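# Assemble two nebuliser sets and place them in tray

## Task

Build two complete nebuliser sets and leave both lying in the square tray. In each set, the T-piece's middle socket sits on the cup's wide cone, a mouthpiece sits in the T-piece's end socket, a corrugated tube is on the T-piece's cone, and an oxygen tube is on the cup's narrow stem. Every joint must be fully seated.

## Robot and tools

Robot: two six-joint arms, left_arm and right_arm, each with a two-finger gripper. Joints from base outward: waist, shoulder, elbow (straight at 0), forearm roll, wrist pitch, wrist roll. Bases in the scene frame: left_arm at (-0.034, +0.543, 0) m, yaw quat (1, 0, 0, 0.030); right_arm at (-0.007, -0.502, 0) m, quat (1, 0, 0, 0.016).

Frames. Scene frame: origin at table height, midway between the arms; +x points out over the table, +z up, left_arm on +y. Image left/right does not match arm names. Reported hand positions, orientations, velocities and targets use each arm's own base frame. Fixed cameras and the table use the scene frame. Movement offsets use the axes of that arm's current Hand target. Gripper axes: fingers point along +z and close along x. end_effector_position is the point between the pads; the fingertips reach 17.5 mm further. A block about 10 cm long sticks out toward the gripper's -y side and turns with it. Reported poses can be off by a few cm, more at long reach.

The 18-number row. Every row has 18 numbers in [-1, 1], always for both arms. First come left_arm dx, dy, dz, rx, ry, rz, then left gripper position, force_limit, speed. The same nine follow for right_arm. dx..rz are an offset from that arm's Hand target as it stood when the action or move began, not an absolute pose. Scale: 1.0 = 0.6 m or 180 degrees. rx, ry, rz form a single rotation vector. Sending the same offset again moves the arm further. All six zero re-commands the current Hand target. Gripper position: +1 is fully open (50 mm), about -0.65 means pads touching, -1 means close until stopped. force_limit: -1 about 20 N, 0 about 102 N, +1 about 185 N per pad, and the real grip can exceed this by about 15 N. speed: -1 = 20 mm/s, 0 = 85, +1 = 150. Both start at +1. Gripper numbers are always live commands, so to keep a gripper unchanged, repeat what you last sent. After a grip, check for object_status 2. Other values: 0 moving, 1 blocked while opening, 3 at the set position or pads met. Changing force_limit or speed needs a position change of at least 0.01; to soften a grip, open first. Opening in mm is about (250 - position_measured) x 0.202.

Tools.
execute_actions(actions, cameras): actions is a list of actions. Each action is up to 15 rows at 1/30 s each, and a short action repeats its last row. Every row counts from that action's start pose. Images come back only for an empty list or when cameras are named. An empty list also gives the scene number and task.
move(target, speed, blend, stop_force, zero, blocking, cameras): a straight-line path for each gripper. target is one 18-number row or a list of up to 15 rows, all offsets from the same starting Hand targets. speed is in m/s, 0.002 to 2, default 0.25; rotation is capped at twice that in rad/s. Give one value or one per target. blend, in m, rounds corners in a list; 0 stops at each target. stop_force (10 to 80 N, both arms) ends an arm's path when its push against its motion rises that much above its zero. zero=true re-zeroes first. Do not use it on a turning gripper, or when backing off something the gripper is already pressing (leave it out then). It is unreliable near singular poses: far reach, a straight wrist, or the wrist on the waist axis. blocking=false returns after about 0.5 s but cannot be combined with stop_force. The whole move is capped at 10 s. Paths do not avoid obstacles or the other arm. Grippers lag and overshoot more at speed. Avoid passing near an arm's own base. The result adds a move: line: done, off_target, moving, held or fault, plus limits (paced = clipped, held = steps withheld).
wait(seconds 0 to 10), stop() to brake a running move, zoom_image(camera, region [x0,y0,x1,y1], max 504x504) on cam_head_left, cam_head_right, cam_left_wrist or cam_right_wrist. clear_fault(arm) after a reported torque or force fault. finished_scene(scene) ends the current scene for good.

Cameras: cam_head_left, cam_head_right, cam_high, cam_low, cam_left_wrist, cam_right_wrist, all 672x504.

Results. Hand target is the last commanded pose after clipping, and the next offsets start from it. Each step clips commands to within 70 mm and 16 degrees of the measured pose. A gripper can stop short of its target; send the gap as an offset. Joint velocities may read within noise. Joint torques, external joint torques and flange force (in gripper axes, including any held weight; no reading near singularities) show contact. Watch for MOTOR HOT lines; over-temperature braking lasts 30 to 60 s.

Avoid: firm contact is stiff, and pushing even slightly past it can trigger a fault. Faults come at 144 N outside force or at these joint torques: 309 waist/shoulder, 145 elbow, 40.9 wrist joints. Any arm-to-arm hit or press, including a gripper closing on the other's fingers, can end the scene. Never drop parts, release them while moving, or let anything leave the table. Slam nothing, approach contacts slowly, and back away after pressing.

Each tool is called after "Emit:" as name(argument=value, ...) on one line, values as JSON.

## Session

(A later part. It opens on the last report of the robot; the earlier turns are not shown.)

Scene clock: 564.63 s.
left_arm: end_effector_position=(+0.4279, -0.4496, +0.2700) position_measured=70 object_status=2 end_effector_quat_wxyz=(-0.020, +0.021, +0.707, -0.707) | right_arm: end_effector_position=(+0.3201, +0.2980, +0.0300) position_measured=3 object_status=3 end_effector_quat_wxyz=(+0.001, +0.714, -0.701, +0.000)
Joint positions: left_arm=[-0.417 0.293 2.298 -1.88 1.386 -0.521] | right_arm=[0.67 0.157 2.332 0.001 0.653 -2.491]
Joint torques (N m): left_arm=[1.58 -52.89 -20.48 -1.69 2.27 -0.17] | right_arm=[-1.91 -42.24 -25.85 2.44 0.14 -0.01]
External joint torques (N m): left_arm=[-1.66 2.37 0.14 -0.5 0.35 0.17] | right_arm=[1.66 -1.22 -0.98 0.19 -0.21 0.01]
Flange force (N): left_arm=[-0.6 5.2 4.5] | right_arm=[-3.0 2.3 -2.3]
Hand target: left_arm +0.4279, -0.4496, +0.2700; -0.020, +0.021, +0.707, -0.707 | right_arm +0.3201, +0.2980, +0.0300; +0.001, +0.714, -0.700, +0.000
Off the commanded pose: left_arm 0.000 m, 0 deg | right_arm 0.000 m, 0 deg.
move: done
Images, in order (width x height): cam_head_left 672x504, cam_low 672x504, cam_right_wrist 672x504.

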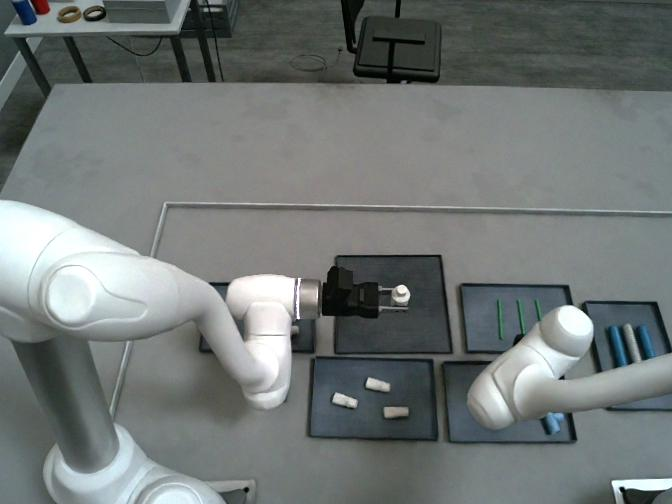

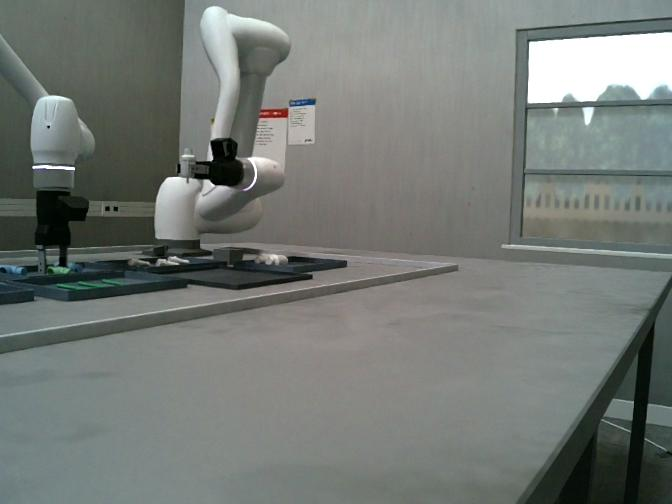

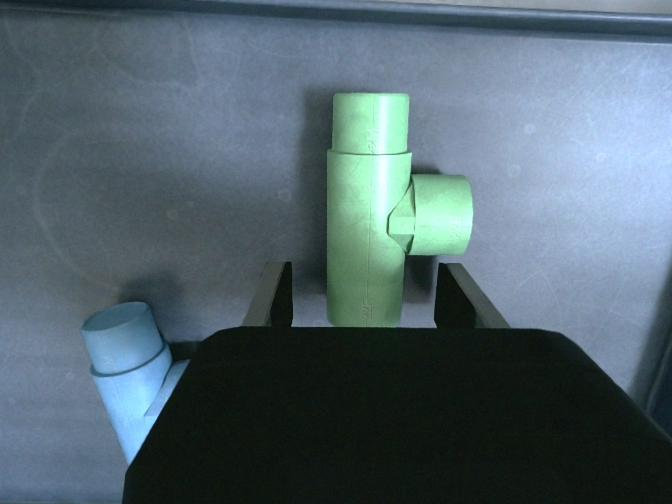

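Emit:
move(target=[[0, 0, 0, 0, 0, 0, -1, 0.5, -0.6, 0, 0, 0.0092, 0, 0, 0, 1, 0.3, -0.3], [0, 0, 0, 0, 0, 0, -1, 0.5, -0.6, 0, 0, 0.0092, 0, 0, 0, -1, 0.5, -0.6], [0, 0, 0, 0, 0, 0, -1, 0.5, -0.6, 0, 0, -0.1575, 0, 0, 0, -1, 0.5, -0.6], [0, 0, 0, 0, 0, 0, -1, 0.5, -0.6, -0.3152, -0.1678, -0.65, 0.0125, -0.4999, 0.0125, -1, 0.5, -0.6], [0, 0, 0, 0, 0, 0, -1, 0.5, -0.6, -0.499, -0.177, -0.6167, 0.0125, -0.4999, 0.0125, -1, 0.5, -0.6]], speed=[0.05, 0.05, 0.2, 0.4, 0.2], blend=[0, 0, 0.03, 0.04, 0], cameras=["all"])

Scene clock: 612.23 s.
left_arm: end_effector_position=(+0.4279, -0.4496, +0.2700) position_measured=70 object_status=2 end_effector_quat_wxyz=(-0.020, +0.021, +0.707, -0.707) | right_arm: end_effector_position=(+0.4212, +0.5994, +0.3998) position_measured=133 object_status=2 end_effector_quat_wxyz=(+0.507, -0.492, +0.508, +0.492)
Joint positions: left_arm=[-0.417 0.293 2.298 -1.88 1.386 -0.521] | right_arm=[0.576 0.148 2.137 1.998 1.124 -3.952]
Joint torques (N m): left_arm=[1.75 -52.88 -20.45 -1.7 2.26 -0.12] | right_arm=[-2.41 -52.03 -36.49 0.37 2.47 -0.06]
External joint torques (N m): left_arm=[-1.83 2.2 0.16 -0.48 0.37 0.12] | right_arm=[2.31 -1.05 -1.07 0.13 -0.25 -0.01]
Flange force (N): left_arm=[-0.3 4.9 4.7] | right_arm=[-2.3 2.6 4.4]
Hand target: left_arm +0.4279, -0.4496, +0.2700; -0.020, +0.021, +0.707, -0.707 | right_arm +0.4212, +0.5994, +0.3998; +0.507, -0.492, +0.508, +0.492
Off the commanded pose: left_arm 0.000 m, 0 deg | right_arm 0.000 m, 0 deg.
move: done

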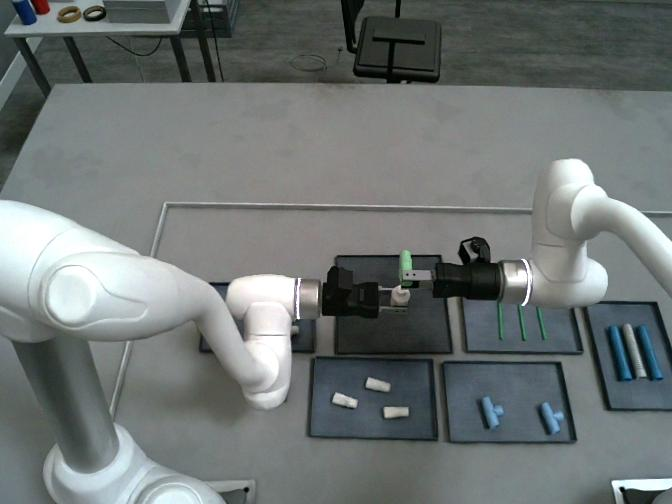

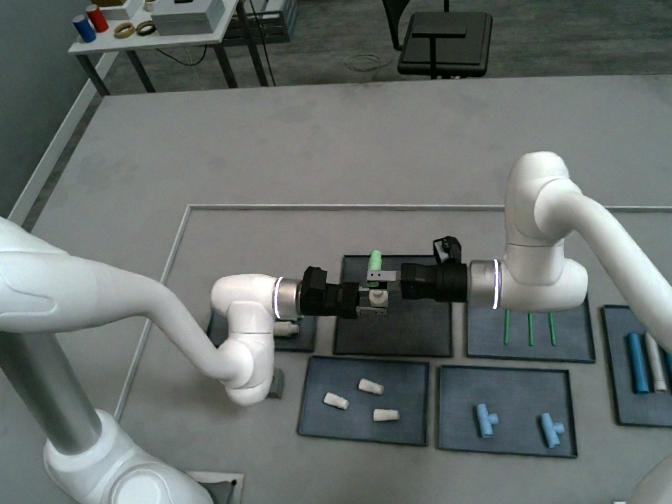

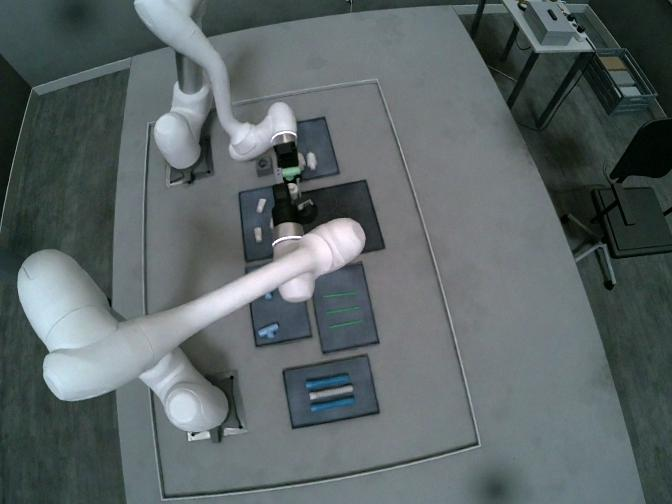

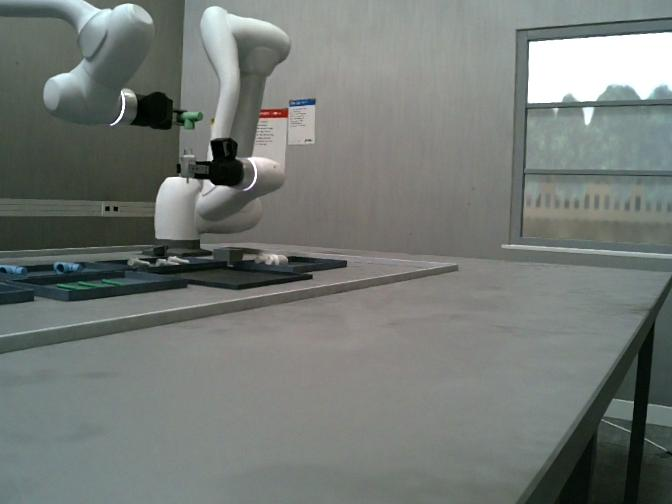

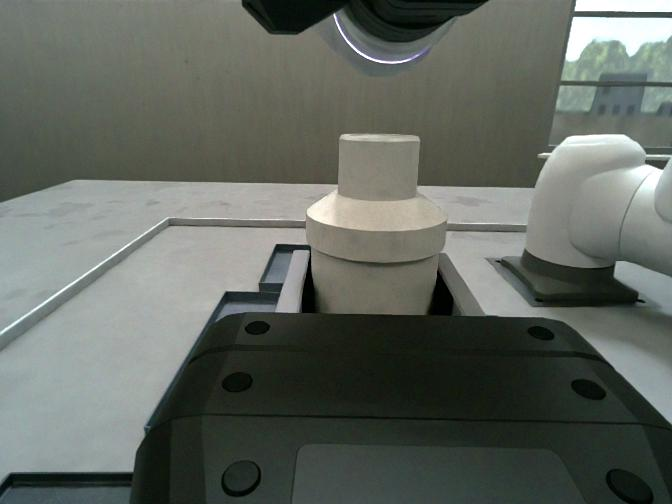

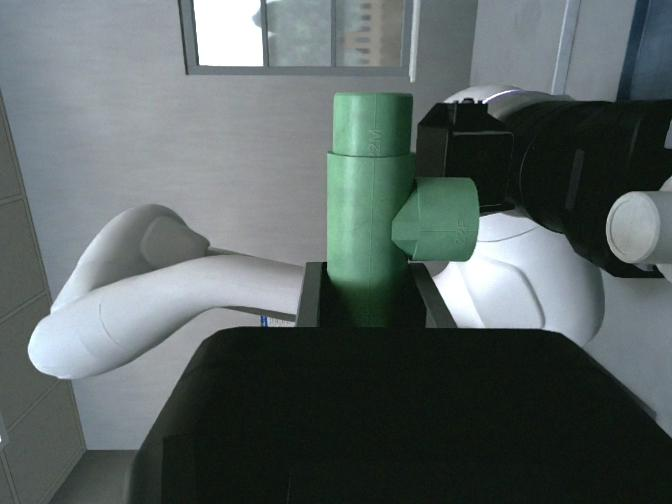

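Emit:
move(target=[0, 0, 0, 0, 0, 0, -1, 0.5, -0.6, 0.055, 0.0042, 0, 0, 0, 0, -1, 0.5, -0.6], speed=0.1, cameras=["all"])

Emit:
zoom_image(camera="cam_head_left", region=[350, 240, 450, 330])

Emit:
zoom_image(camera="cam_head_right", region=[330, 240, 430, 330])

Emit:
zoom_image(camera="cam_low", region=[140, 100, 260, 220])

Emit:
zoom_image(camera="cam_right_wrist", region=[300, 80, 672, 340])

Scene clock: 630.70 s.
left_arm: end_effector_position=(+0.4279, -0.4496, +0.2700) position_measured=70 object_status=2 end_effector_quat_wxyz=(-0.020, +0.021, +0.707, -0.707) | right_arm: end_effector_position=(+0.4186, +0.5995, +0.3668) position_measured=133 object_status=2 end_effector_quat_wxyz=(+0.507, -0.492, +0.508, +0.492)
Joint positions: left_arm=[-0.417 0.293 2.298 -1.88 1.386 -0.521] | right_arm=[0.579 0.188 2.166 2.03 1.152 -4.023]
Joint torques (N m): left_arm=[1.64 -53.01 -20.45 -1.69 2.28 -0.14] | right_arm=[-1.99 -54.31 -34.58 0.29 2.58 -0.06]
External joint torques (N m): left_arm=[-1.6 2.25 0.1 -0.49 0.35 0.14] | right_arm=[1.7 -1.22 -1.13 0.11 -0.21 -0.01]
Flange force (N): left_arm=[-0.6 4.9 4.3] | right_arm=[-2.6 1.9 3.3]
Hand target: left_arm +0.4279, -0.4496, +0.2700; -0.020, +0.021, +0.707, -0.707 | right_arm +0.4186, +0.5995, +0.3668; +0.507, -0.492, +0.508, +0.492
Off the commanded pose: left_arm 0.000 m, 0 deg | right_arm 0.000 m, 0 deg.
move: done

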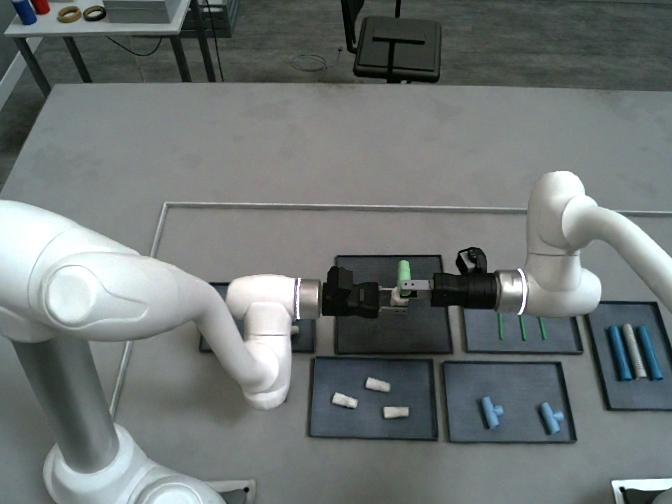

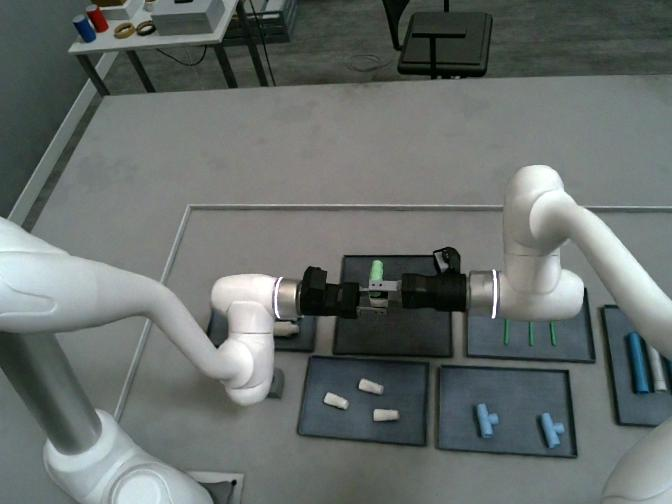

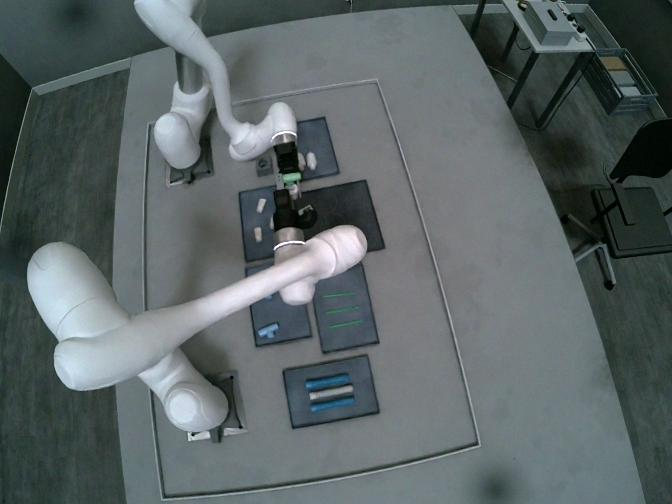

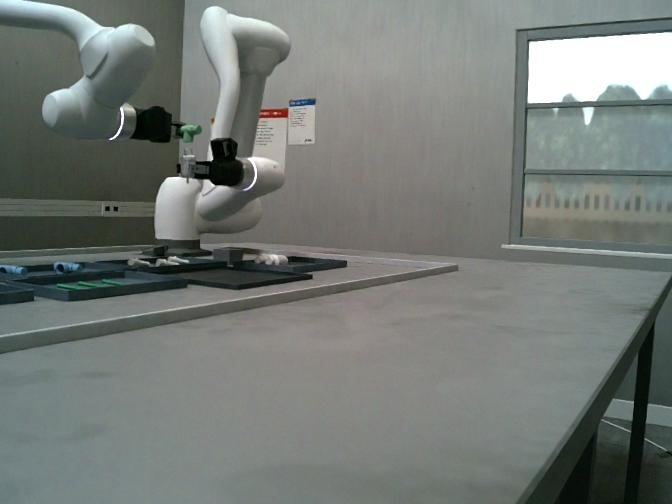

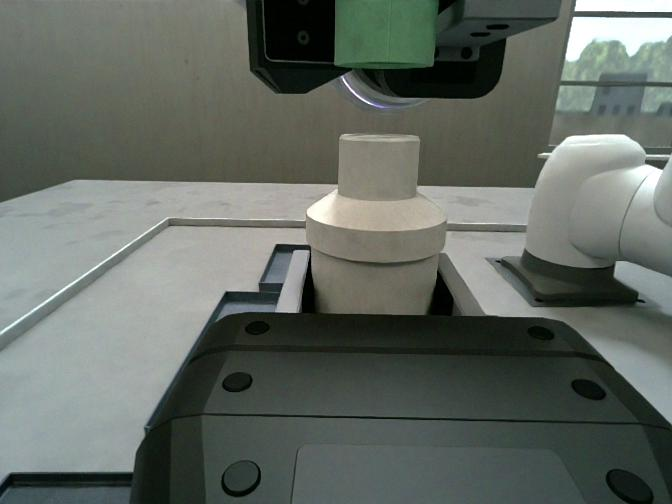

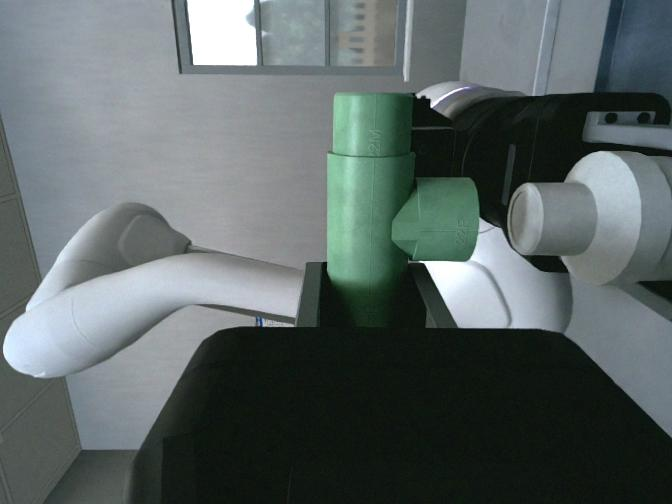

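Scaled by 5.040 from the camera's 672x504 image, which has a finer 960x720 frame.

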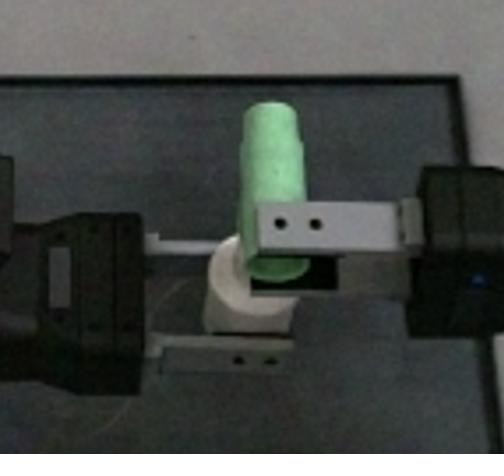

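Scaled by 5.040 from the camera's 672x504 image, which has a finer 960x720 frame.

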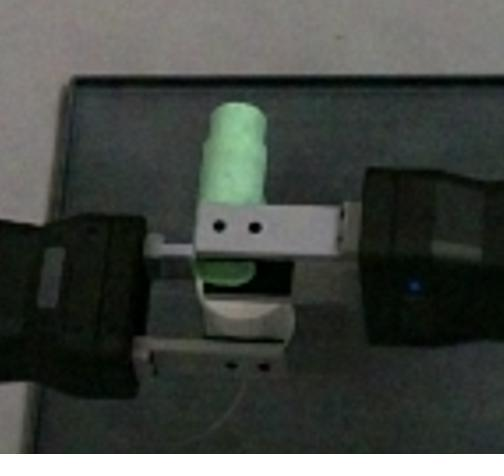

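Scaled by 4.200 from the camera's 672x504 image, which has a finer 960x720 frame.

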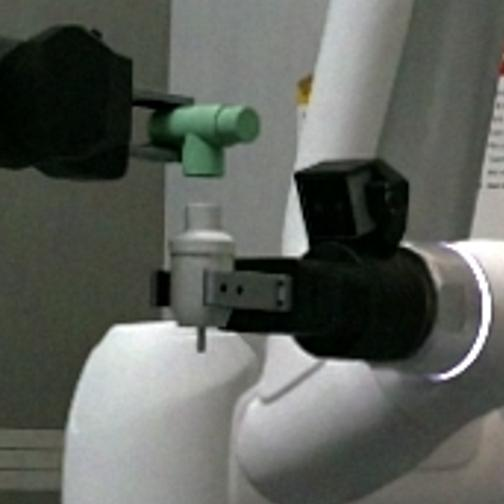

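Scaled by 1.355 from the camera's 672x504 image, which has a finer 960x720 frame.

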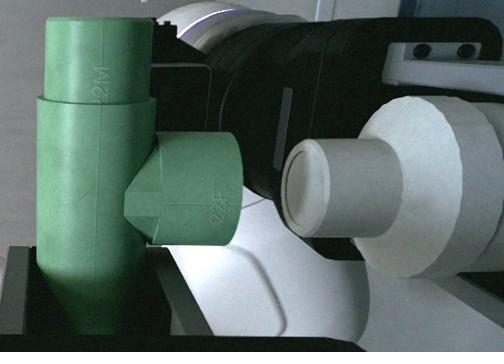

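Emit:
zoom_image(camera="cam_low", region=[165, 115, 215, 185])

Emit:
zoom_image(camera="cam_left_wrist", region=[290, 0, 490, 200])

Scaled by 7.200 from the camera's 672x504 image, which has a finer 960x720 frame.

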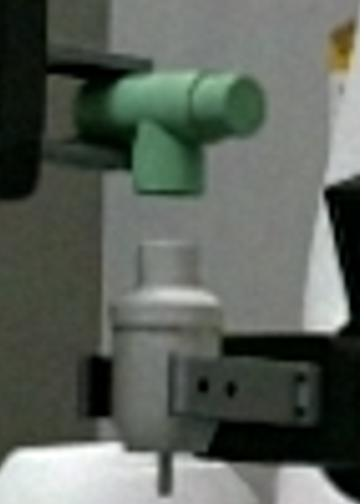

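Scaled by 2.520 from the camera's 672x504 image, which has a finer 960x720 frame.

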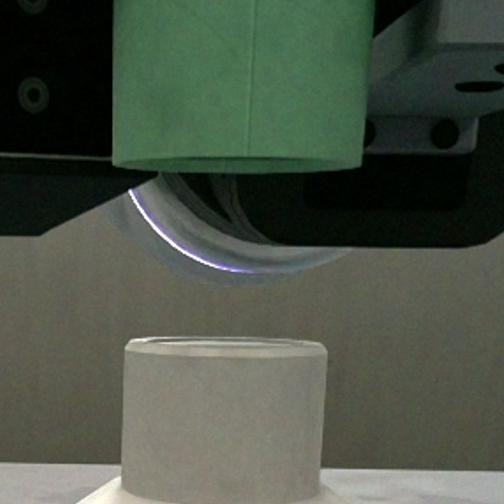

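Emit:
move(target=[[0, 0, 0, 0, 0, 0, -1, 0.5, -0.6, 0.0183, -0.0006, -0.002, 0, 0, 0, -1, 0.5, -0.6], [0, 0, 0, 0, 0, 0, -1, 0.5, -0.6, 0.0367, -0.0006, -0.002, 0, 0, 0, -1, 0.5, -0.6]], speed=[0.05, 0.01], stop_force=15, cameras=["cam_low", "cam_left_wrist", "cam_right_wrist"])

Emit:
zoom_image(camera="cam_low", region=[165, 115, 215, 185])

Emit:
zoom_image(camera="cam_right_wrist", region=[300, 80, 672, 340])

Scene clock: 700.47 s.
left_arm: end_effector_position=(+0.4279, -0.4496, +0.2699) position_measured=70 object_status=2 end_effector_quat_wxyz=(-0.020, +0.021, +0.707, -0.707) | right_arm: end_effector_position=(+0.4189, +0.5983, +0.3479) position_measured=133 object_status=2 end_effector_quat_wxyz=(+0.508, -0.492, +0.508, +0.492)
Joint positions: left_arm=[-0.417 0.293 2.298 -1.88 1.386 -0.521] | right_arm=[0.577 0.215 2.181 2.044 1.173 -4.062]
Joint torques (N m): left_arm=[-0.44 -65.87 -27.39 -3.57 8.01 0.05] | right_arm=[-4.48 -40.28 -22.9 -2.34 -3.49 0.37]
External joint torques (N m): left_arm=[0.41 15.39 7.02 1.38 -5.39 -0.05] | right_arm=[4.36 -17.02 -11.62 2.68 5.93 -0.44]
Flange force (N): left_arm=[-4.9 27.1 3.8] | right_arm=[-23.8 6.6 2.9]
Hand target: left_arm +0.4279, -0.4496, +0.2700; -0.020, +0.021, +0.707, -0.707 | right_arm +0.4189, +0.5983, +0.3479; +0.508, -0.492, +0.508, +0.492 (not the last commanded pose)
Off the commanded pose: left_arm 0.000 m, 0 deg | right_arm 0.003 m, 0 deg.
move: contact (right_arm); path passed 1 of 2 targets
Images, in order (width x height): cam_low 672x504, cam_left_wrist 672x504, cam_right_wrist 672x504.

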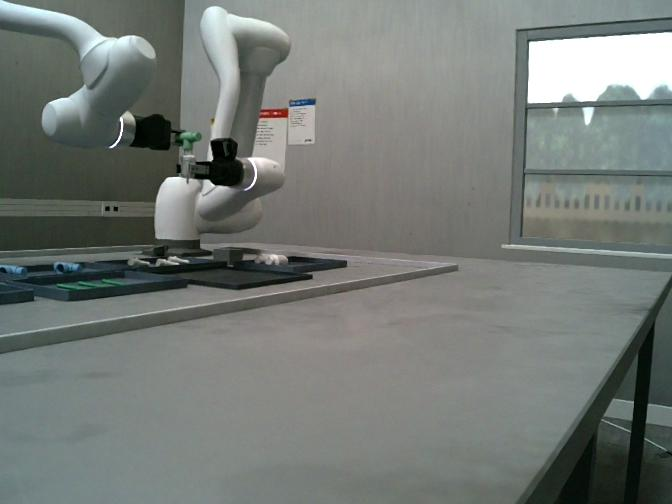

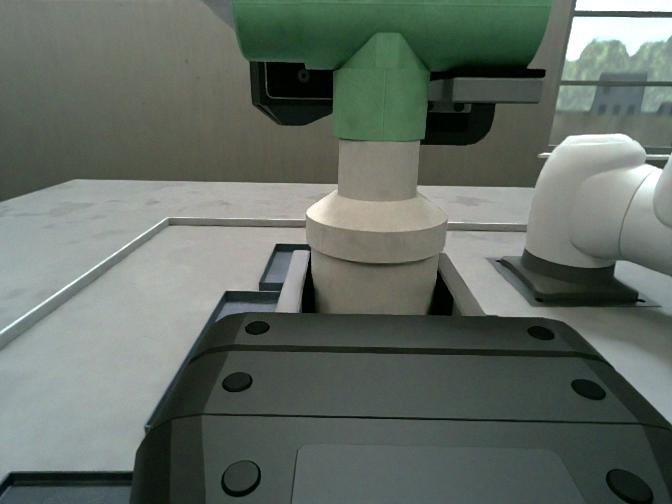

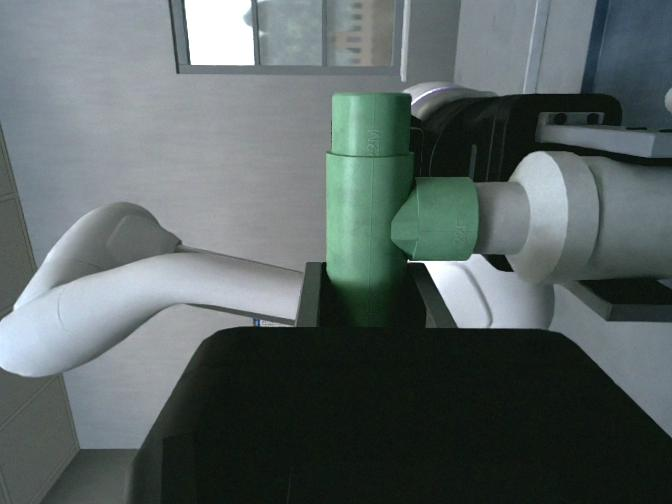

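Scaled by 7.200 from the camera's 672x504 image, which has a finer 960x720 frame.

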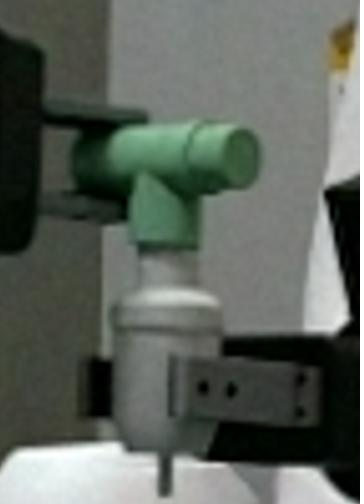

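Scaled by 1.355 from the camera's 672x504 image, which has a finer 960x720 frame.

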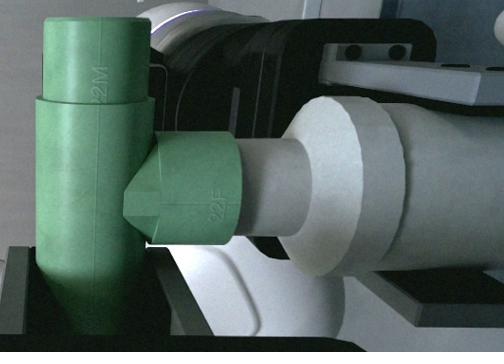

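Emit:
move(target=[0, 0, 0, 0, 0, 0, -1, 0.5, -0.6, 0.03, 0.001, 0, 0, 0, 0, -1, 0.5, -0.6], speed=0.01, stop_force=25, cameras=["cam_low", "cam_left_wrist", "cam_right_wrist"])

Emit:
zoom_image(camera="cam_right_wrist", region=[300, 80, 672, 340])

Scene clock: 717.60 s.
left_arm: end_effector_position=(+0.4279, -0.4496, +0.2700) position_measured=70 object_status=2 end_effector_quat_wxyz=(-0.020, +0.021, +0.707, -0.707) | right_arm: end_effector_position=(+0.4189, +0.5983, +0.3460) position_measured=133 object_status=2 end_effector_quat_wxyz=(+0.508, -0.492, +0.508, +0.493)
Joint positions: left_arm=[-0.417 0.293 2.298 -1.88 1.386 -0.521] | right_arm=[0.577 0.217 2.182 2.046 1.175 -4.067]
Joint torques (N m): left_arm=[-3.03 -86.97 -38.24 -6.7 17.68 0.07] | right_arm=[-8.39 -14.1 -5.53 -6.64 -13.71 0.95]
External joint torques (N m): left_arm=[2.98 36.54 17.71 4.5 -15.06 -0.07] | right_arm=[8.43 -43.36 -29.01 6.96 16.17 -1.02]
Flange force (N): left_arm=[-11.8 62.8 4.7] | right_arm=[-59.3 14.0 1.6]
Hand target: left_arm +0.4279, -0.4496, +0.2700; -0.020, +0.021, +0.707, -0.707 | right_arm +0.4189, +0.5983, +0.3460; +0.508, -0.492, +0.508, +0.493 (not the last commanded pose)
Off the commanded pose: left_arm 0.000 m, 0 deg | right_arm 0.016 m, 0 deg.
move: contact (right_arm)
Images, in order (width x height): cam_low 672x504, cam_left_wrist 672x504, cam_right_wrist 672x504.

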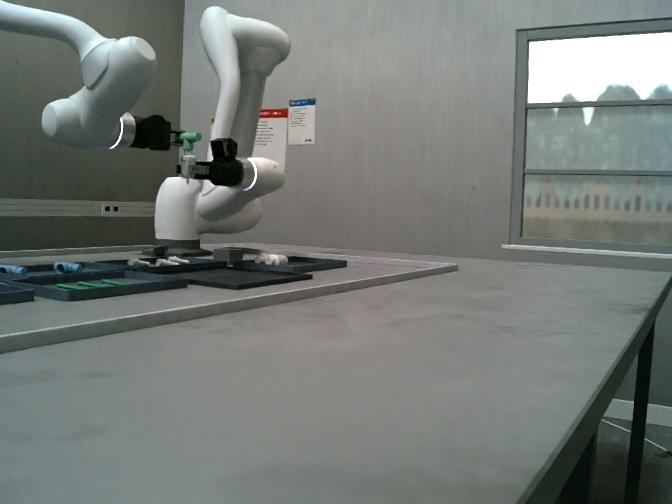

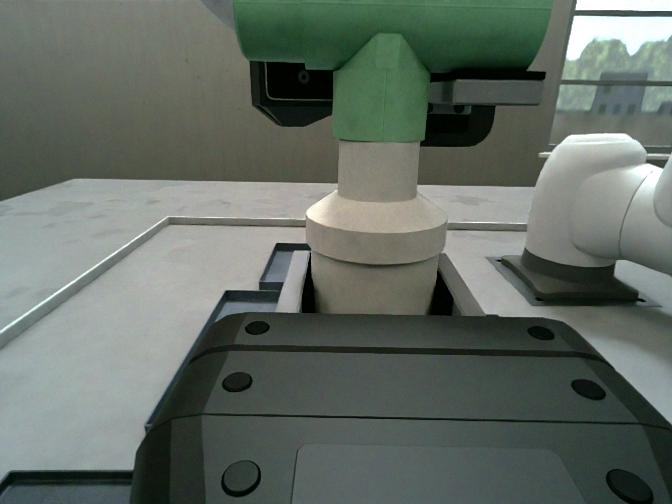

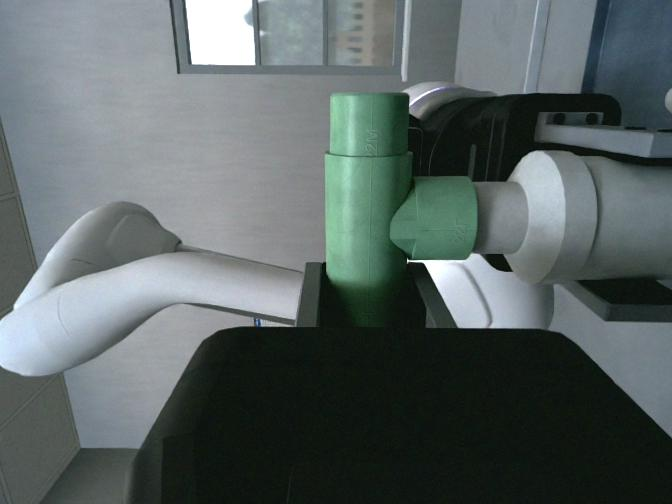

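Scaled by 1.355 from the camera's 672x504 image, which has a finer 960x720 frame.

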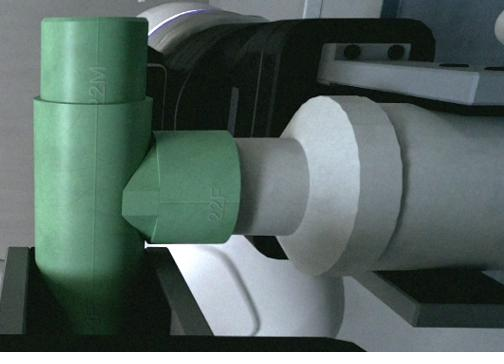

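Emit:
zoom_image(camera="cam_left_wrist", region=[310, 100, 450, 200])

Emit:
zoom_image(camera="cam_right_wrist", region=[430, 160, 570, 300])

Emit:
zoom_image(camera="cam_low", region=[170, 125, 210, 165])

Scaled by 3.600 from the camera's 672x504 image, which has a finer 960x720 frame.

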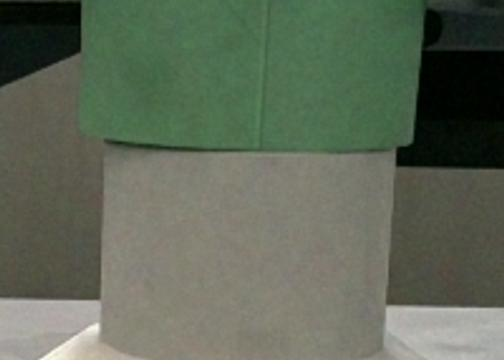

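Scaled by 3.600 from the camera's 672x504 image, which has a finer 960x720 frame.

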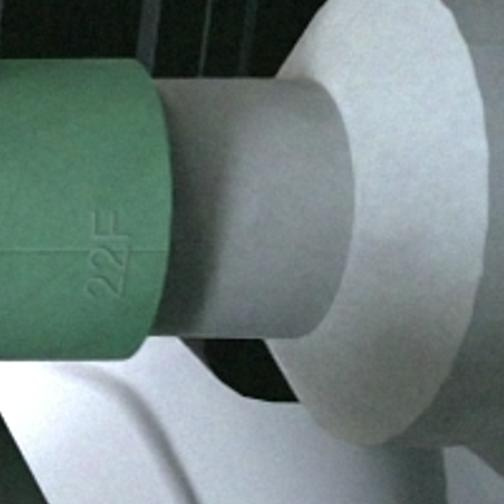

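Scaled by 12.600 from the camera's 672x504 image, which has a finer 960x720 frame.

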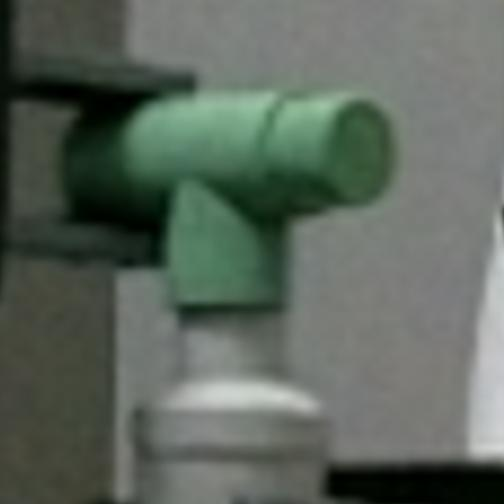

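Emit:
move(target=[0, 0, 0, 0, 0, 0, -1, 0.5, -0.6, -0.005, 0.0007, 0.0023, 0, 0, 0, -1, 0.5, -0.6], speed=0.03)

Emit:
move(target=[0, 0, 0, 0, 0, 0, -1, 0.5, -0.6, 0.0142, 0, 0, 0, 0, 0, -1, 0.5, -0.6], speed=0.008, stop_force=15, cameras=["cam_low", "cam_left_wrist", "cam_right_wrist"])

Emit:
zoom_image(camera="cam_left_wrist", region=[310, 100, 450, 200])

Emit:
zoom_image(camera="cam_low", region=[170, 125, 210, 165])

Scene clock: 758.27 s.
left_arm: end_effector_position=(+0.4279, -0.4496, +0.2701) position_measured=70 object_status=2 end_effector_quat_wxyz=(-0.020, +0.021, +0.707, -0.707) | right_arm: end_effector_position=(+0.4184, +0.5997, +0.3488) position_measured=133 object_status=2 end_effector_quat_wxyz=(+0.508, -0.492, +0.508, +0.492)
Joint positions: left_arm=[-0.417 0.292 2.298 -1.88 1.386 -0.521] | right_arm=[0.58 0.214 2.179 2.045 1.17 -4.061]
Joint torques (N m): left_arm=[1.69 -53.07 -20.5 -1.7 2.05 -0.14] | right_arm=[-2.03 -56.99 -33.65 0.17 2.67 -0.06]
External joint torques (N m): left_arm=[-1.81 2.54 0.06 -0.49 0.57 0.14] | right_arm=[2.1 -0.3 -0.94 0.13 -0.22 -0.01]
Flange force (N): left_arm=[-0.9 5.6 4.6] | right_arm=[-1.2 1.6 4.6]
Hand target: left_arm +0.4279, -0.4496, +0.2700; -0.020, +0.021, +0.707, -0.707 | right_arm +0.4185, +0.5997, +0.3490; +0.508, -0.492, +0.508, +0.493
Off the commanded pose: left_arm 0.000 m, 0 deg | right_arm 0.000 m, 0 deg.
move: done

Scene clock: 759.93 s.
left_arm: end_effector_position=(+0.4279, -0.4496, +0.2700) position_measured=70 object_status=2 end_effector_quat_wxyz=(-0.020, +0.021, +0.707, -0.707) | right_arm: end_effector_position=(+0.4185, +0.5997, +0.3405) position_measured=133 object_status=2 end_effector_quat_wxyz=(+0.508, -0.492, +0.508, +0.493)
Joint positions: left_arm=[-0.417 0.293 2.298 -1.88 1.386 -0.521] | right_arm=[0.58 0.226 2.185 2.052 1.179 -4.079]
Joint torques (N m): left_arm=[5.17 -54.04 -21.85 -2.86 2.44 -0.29] | right_arm=[-2.05 -56.09 -29.45 -0.74 2.66 0.07]
External joint torques (N m): left_arm=[-5.3 3.75 1.32 0.66 0.17 0.29] | right_arm=[2.07 -1.69 -4.58 1.02 -0.19 -0.15]
Flange force (N): left_arm=[1.9 8.0 9.8] | right_arm=[-4.6 -1.1 8.7]
Hand target: left_arm +0.4279, -0.4496, +0.2700; -0.020, +0.021, +0.707, -0.707 | right_arm +0.4185, +0.5997, +0.3405; +0.508, -0.492, +0.508, +0.493
Off the commanded pose: left_arm 0.000 m, 0 deg | right_arm 0.000 m, 0 deg.
move: done
Images, in order (width x height): cam_low 672x504, cam_left_wrist 672x504, cam_right_wrist 672x504.

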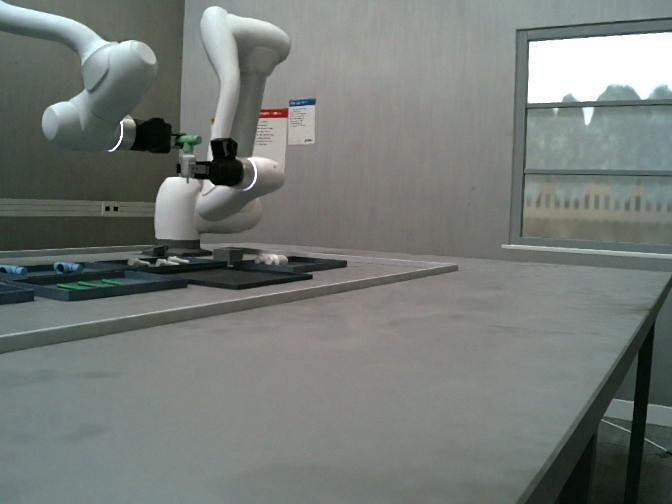

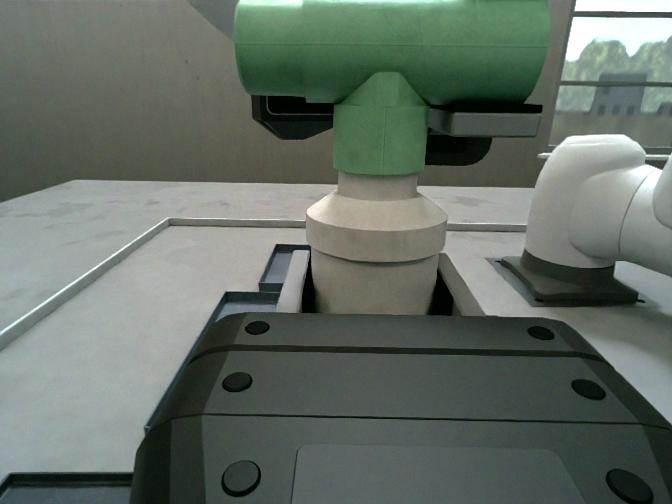

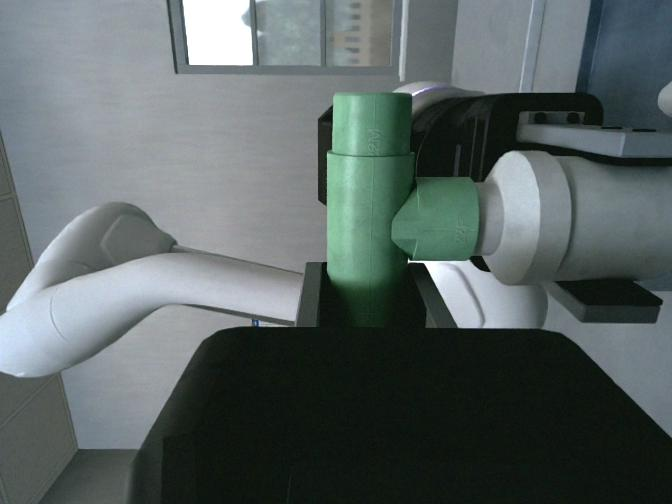

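Scaled by 3.600 from the camera's 672x504 image, which has a finer 960x720 frame.

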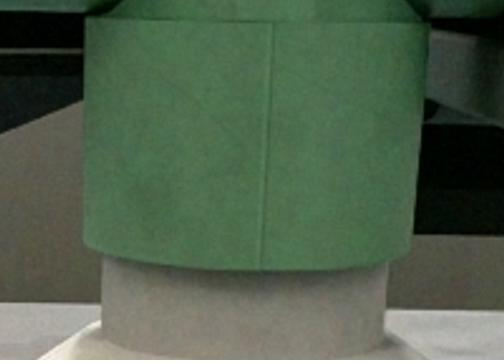

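Scaled by 12.600 from the camera's 672x504 image, which has a finer 960x720 frame.

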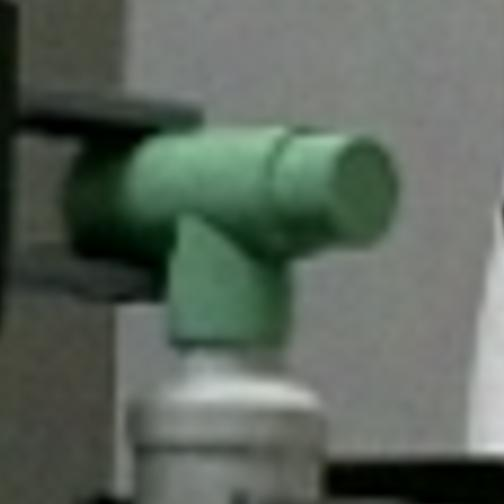

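Emit:
move(target=[0, 0, 0, 0, 0, 0, -1, 0.5, -0.6, 0.0283, 0, 0, 0, 0, 0, -1, 0.5, -0.6], speed=0.01, stop_force=45, cameras=["cam_low", "cam_left_wrist", "cam_right_wrist"])

Emit:
zoom_image(camera="cam_left_wrist", region=[290, 80, 470, 260])

Emit:
zoom_image(camera="cam_right_wrist", region=[430, 160, 570, 300])

Scene clock: 765.33 s.
left_arm: end_effector_position=(+0.4279, -0.4495, +0.2698) position_measured=70 object_status=2 end_effector_quat_wxyz=(-0.020, +0.021, +0.707, -0.707) | right_arm: end_effector_position=(+0.4185, +0.5997, +0.3331) position_measured=133 object_status=2 end_effector_quat_wxyz=(+0.508, -0.492, +0.508, +0.493)
Joint positions: left_arm=[-0.417 0.293 2.298 -1.88 1.386 -0.521] | right_arm=[0.58 0.237 2.19 2.058 1.187 -4.095]
Joint torques (N m): left_arm=[1.44 -83.55 -37.07 -7.2 16.15 -0.37] | right_arm=[-8.59 -19.77 -5.09 -6.52 -11.98 0.73]
External joint torques (N m): left_arm=[-1.5 33.03 16.7 5.02 -13.53 0.37] | right_arm=[8.59 -38.97 -28.54 6.8 14.49 -0.81]
Flange force (N): left_arm=[-6.8 57.7 10.6] | right_arm=[-55.2 10.3 7.9]
Hand target: left_arm +0.4279, -0.4496, +0.2700; -0.020, +0.021, +0.707, -0.707 | right_arm +0.4185, +0.5997, +0.3331; +0.508, -0.492, +0.508, +0.493 (not the last commanded pose)
Off the commanded pose: left_arm 0.000 m, 0 deg | right_arm 0.010 m, 0 deg.
move: contact (right_arm)
Images, in order (width x height): cam_low 672x504, cam_left_wrist 672x504, cam_right_wrist 672x504.

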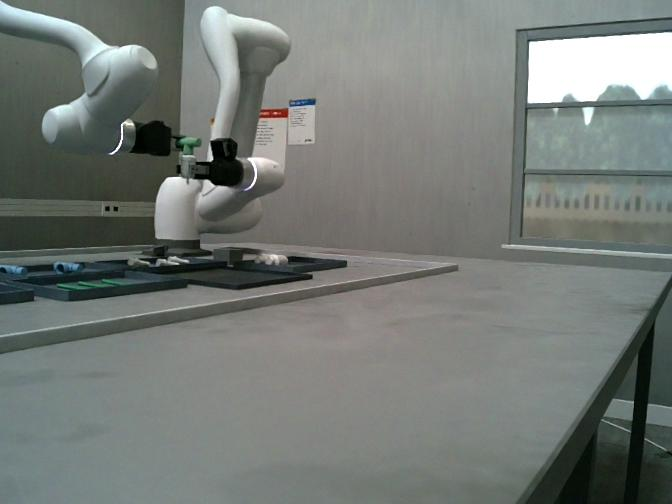

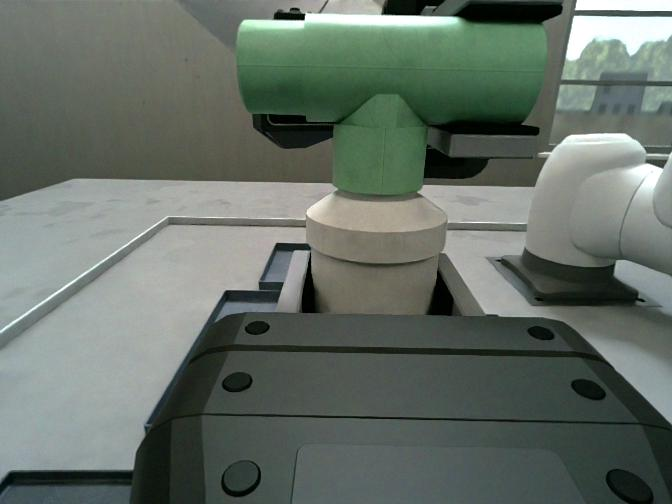

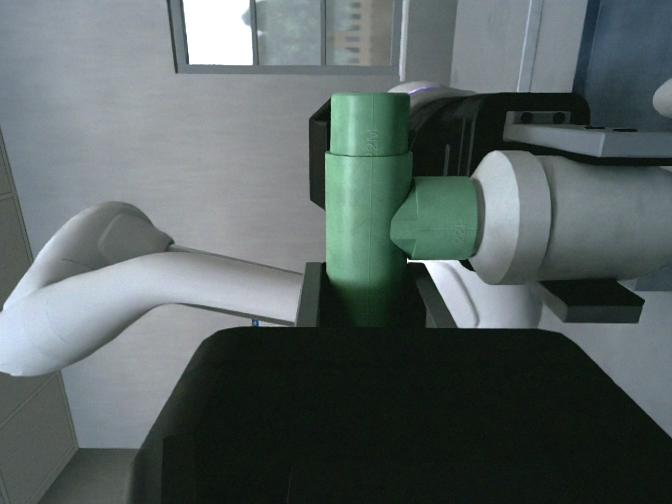

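Scaled by 2.800 from the camera's 672x504 image, which has a finer 960x720 frame.

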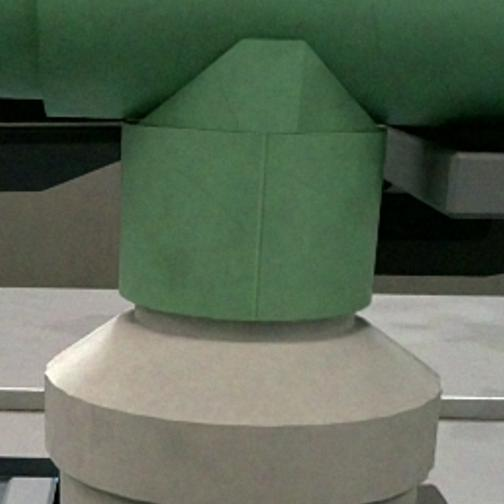

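Scaled by 3.600 from the camera's 672x504 image, which has a finer 960x720 frame.

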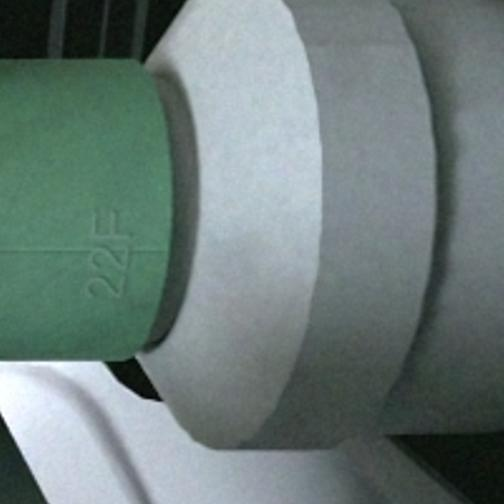

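Emit:
move(target=[0, 0, 0, 0, 0, 0, -1, 0.5, -0.6, 0.012, 0, 0, 0, 0, 0, -1, 0.5, -0.6], speed=0.008, stop_force=30, cameras=["cam_left_wrist", "cam_right_wrist"])

Emit:
zoom_image(camera="cam_right_wrist", region=[430, 160, 570, 300])

Emit:
zoom_image(camera="cam_left_wrist", region=[290, 80, 470, 260])

Scene clock: 773.93 s.
left_arm: end_effector_position=(+0.4279, -0.4496, +0.2700) position_measured=70 object_status=2 end_effector_quat_wxyz=(-0.020, +0.021, +0.707, -0.707) | right_arm: end_effector_position=(+0.4185, +0.5997, +0.3306) position_measured=133 object_status=2 end_effector_quat_wxyz=(+0.508, -0.492, +0.507, +0.493)
Joint positions: left_arm=[-0.417 0.293 2.298 -1.88 1.386 -0.521] | right_arm=[0.58 0.242 2.192 2.061 1.19 -4.1]
Joint torques (N m): left_arm=[-3 -106.06 -48.69 -10.45 26.96 -0.73] | right_arm=[-12.4 8.11 11.86 -10.64 -23.12 1.04]
External joint torques (N m): left_arm=[2.88 55.71 28.37 8.27 -24.34 0.73] | right_arm=[12.19 -66.78 -45.24 10.92 25.63 -1.12]
Flange force (N): left_arm=[-14.6 96.6 8.9] | right_arm=[-92.8 18.5 4.0]
Hand target: left_arm +0.4279, -0.4496, +0.2700; -0.020, +0.021, +0.707, -0.707 | right_arm +0.4185, +0.5997, +0.3306; +0.508, -0.492, +0.507, +0.493 (not the last commanded pose)
Off the commanded pose: left_arm 0.000 m, 0 deg | right_arm 0.005 m, 0 deg.
move: contact (right_arm)
Images, in order (width x height): cam_left_wrist 672x504, cam_right_wrist 672x504.

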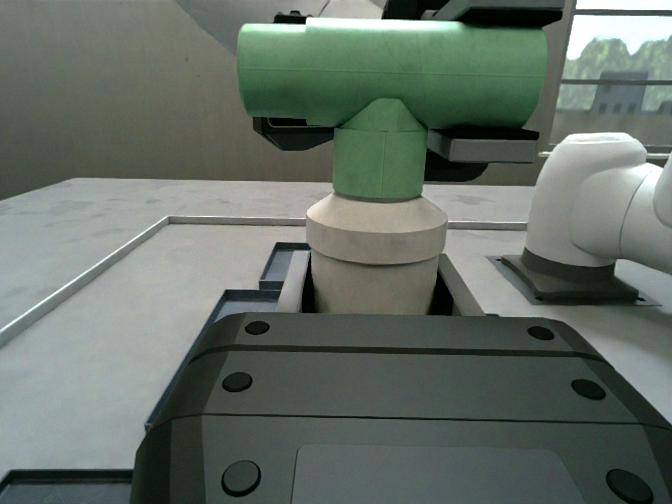

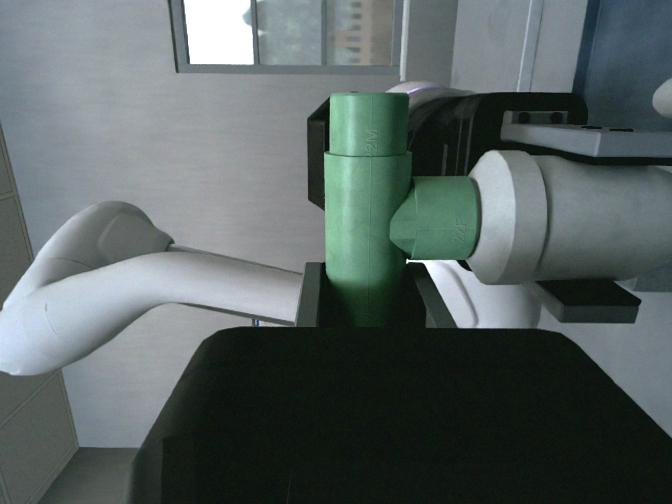

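Scaled by 3.600 from the camera's 672x504 image, which has a finer 960x720 frame.

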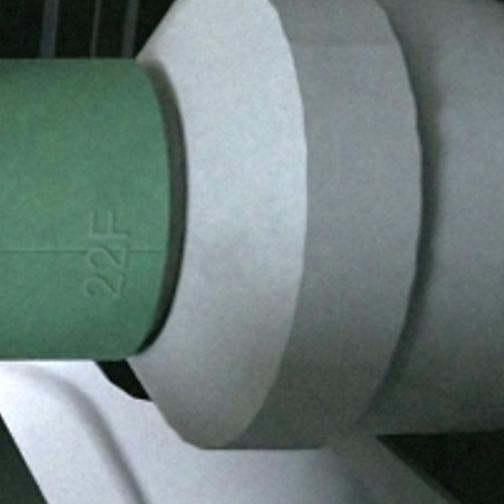

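Scaled by 2.800 from the camera's 672x504 image, which has a finer 960x720 frame.

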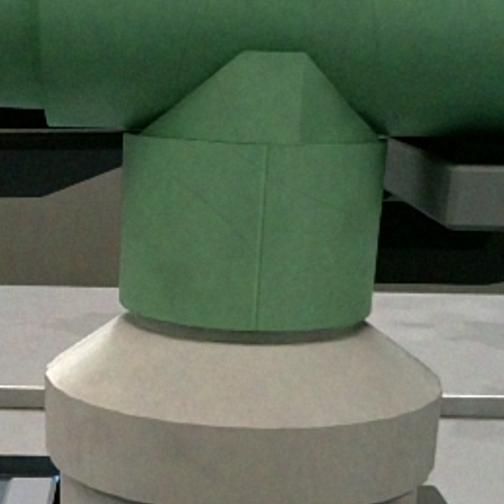

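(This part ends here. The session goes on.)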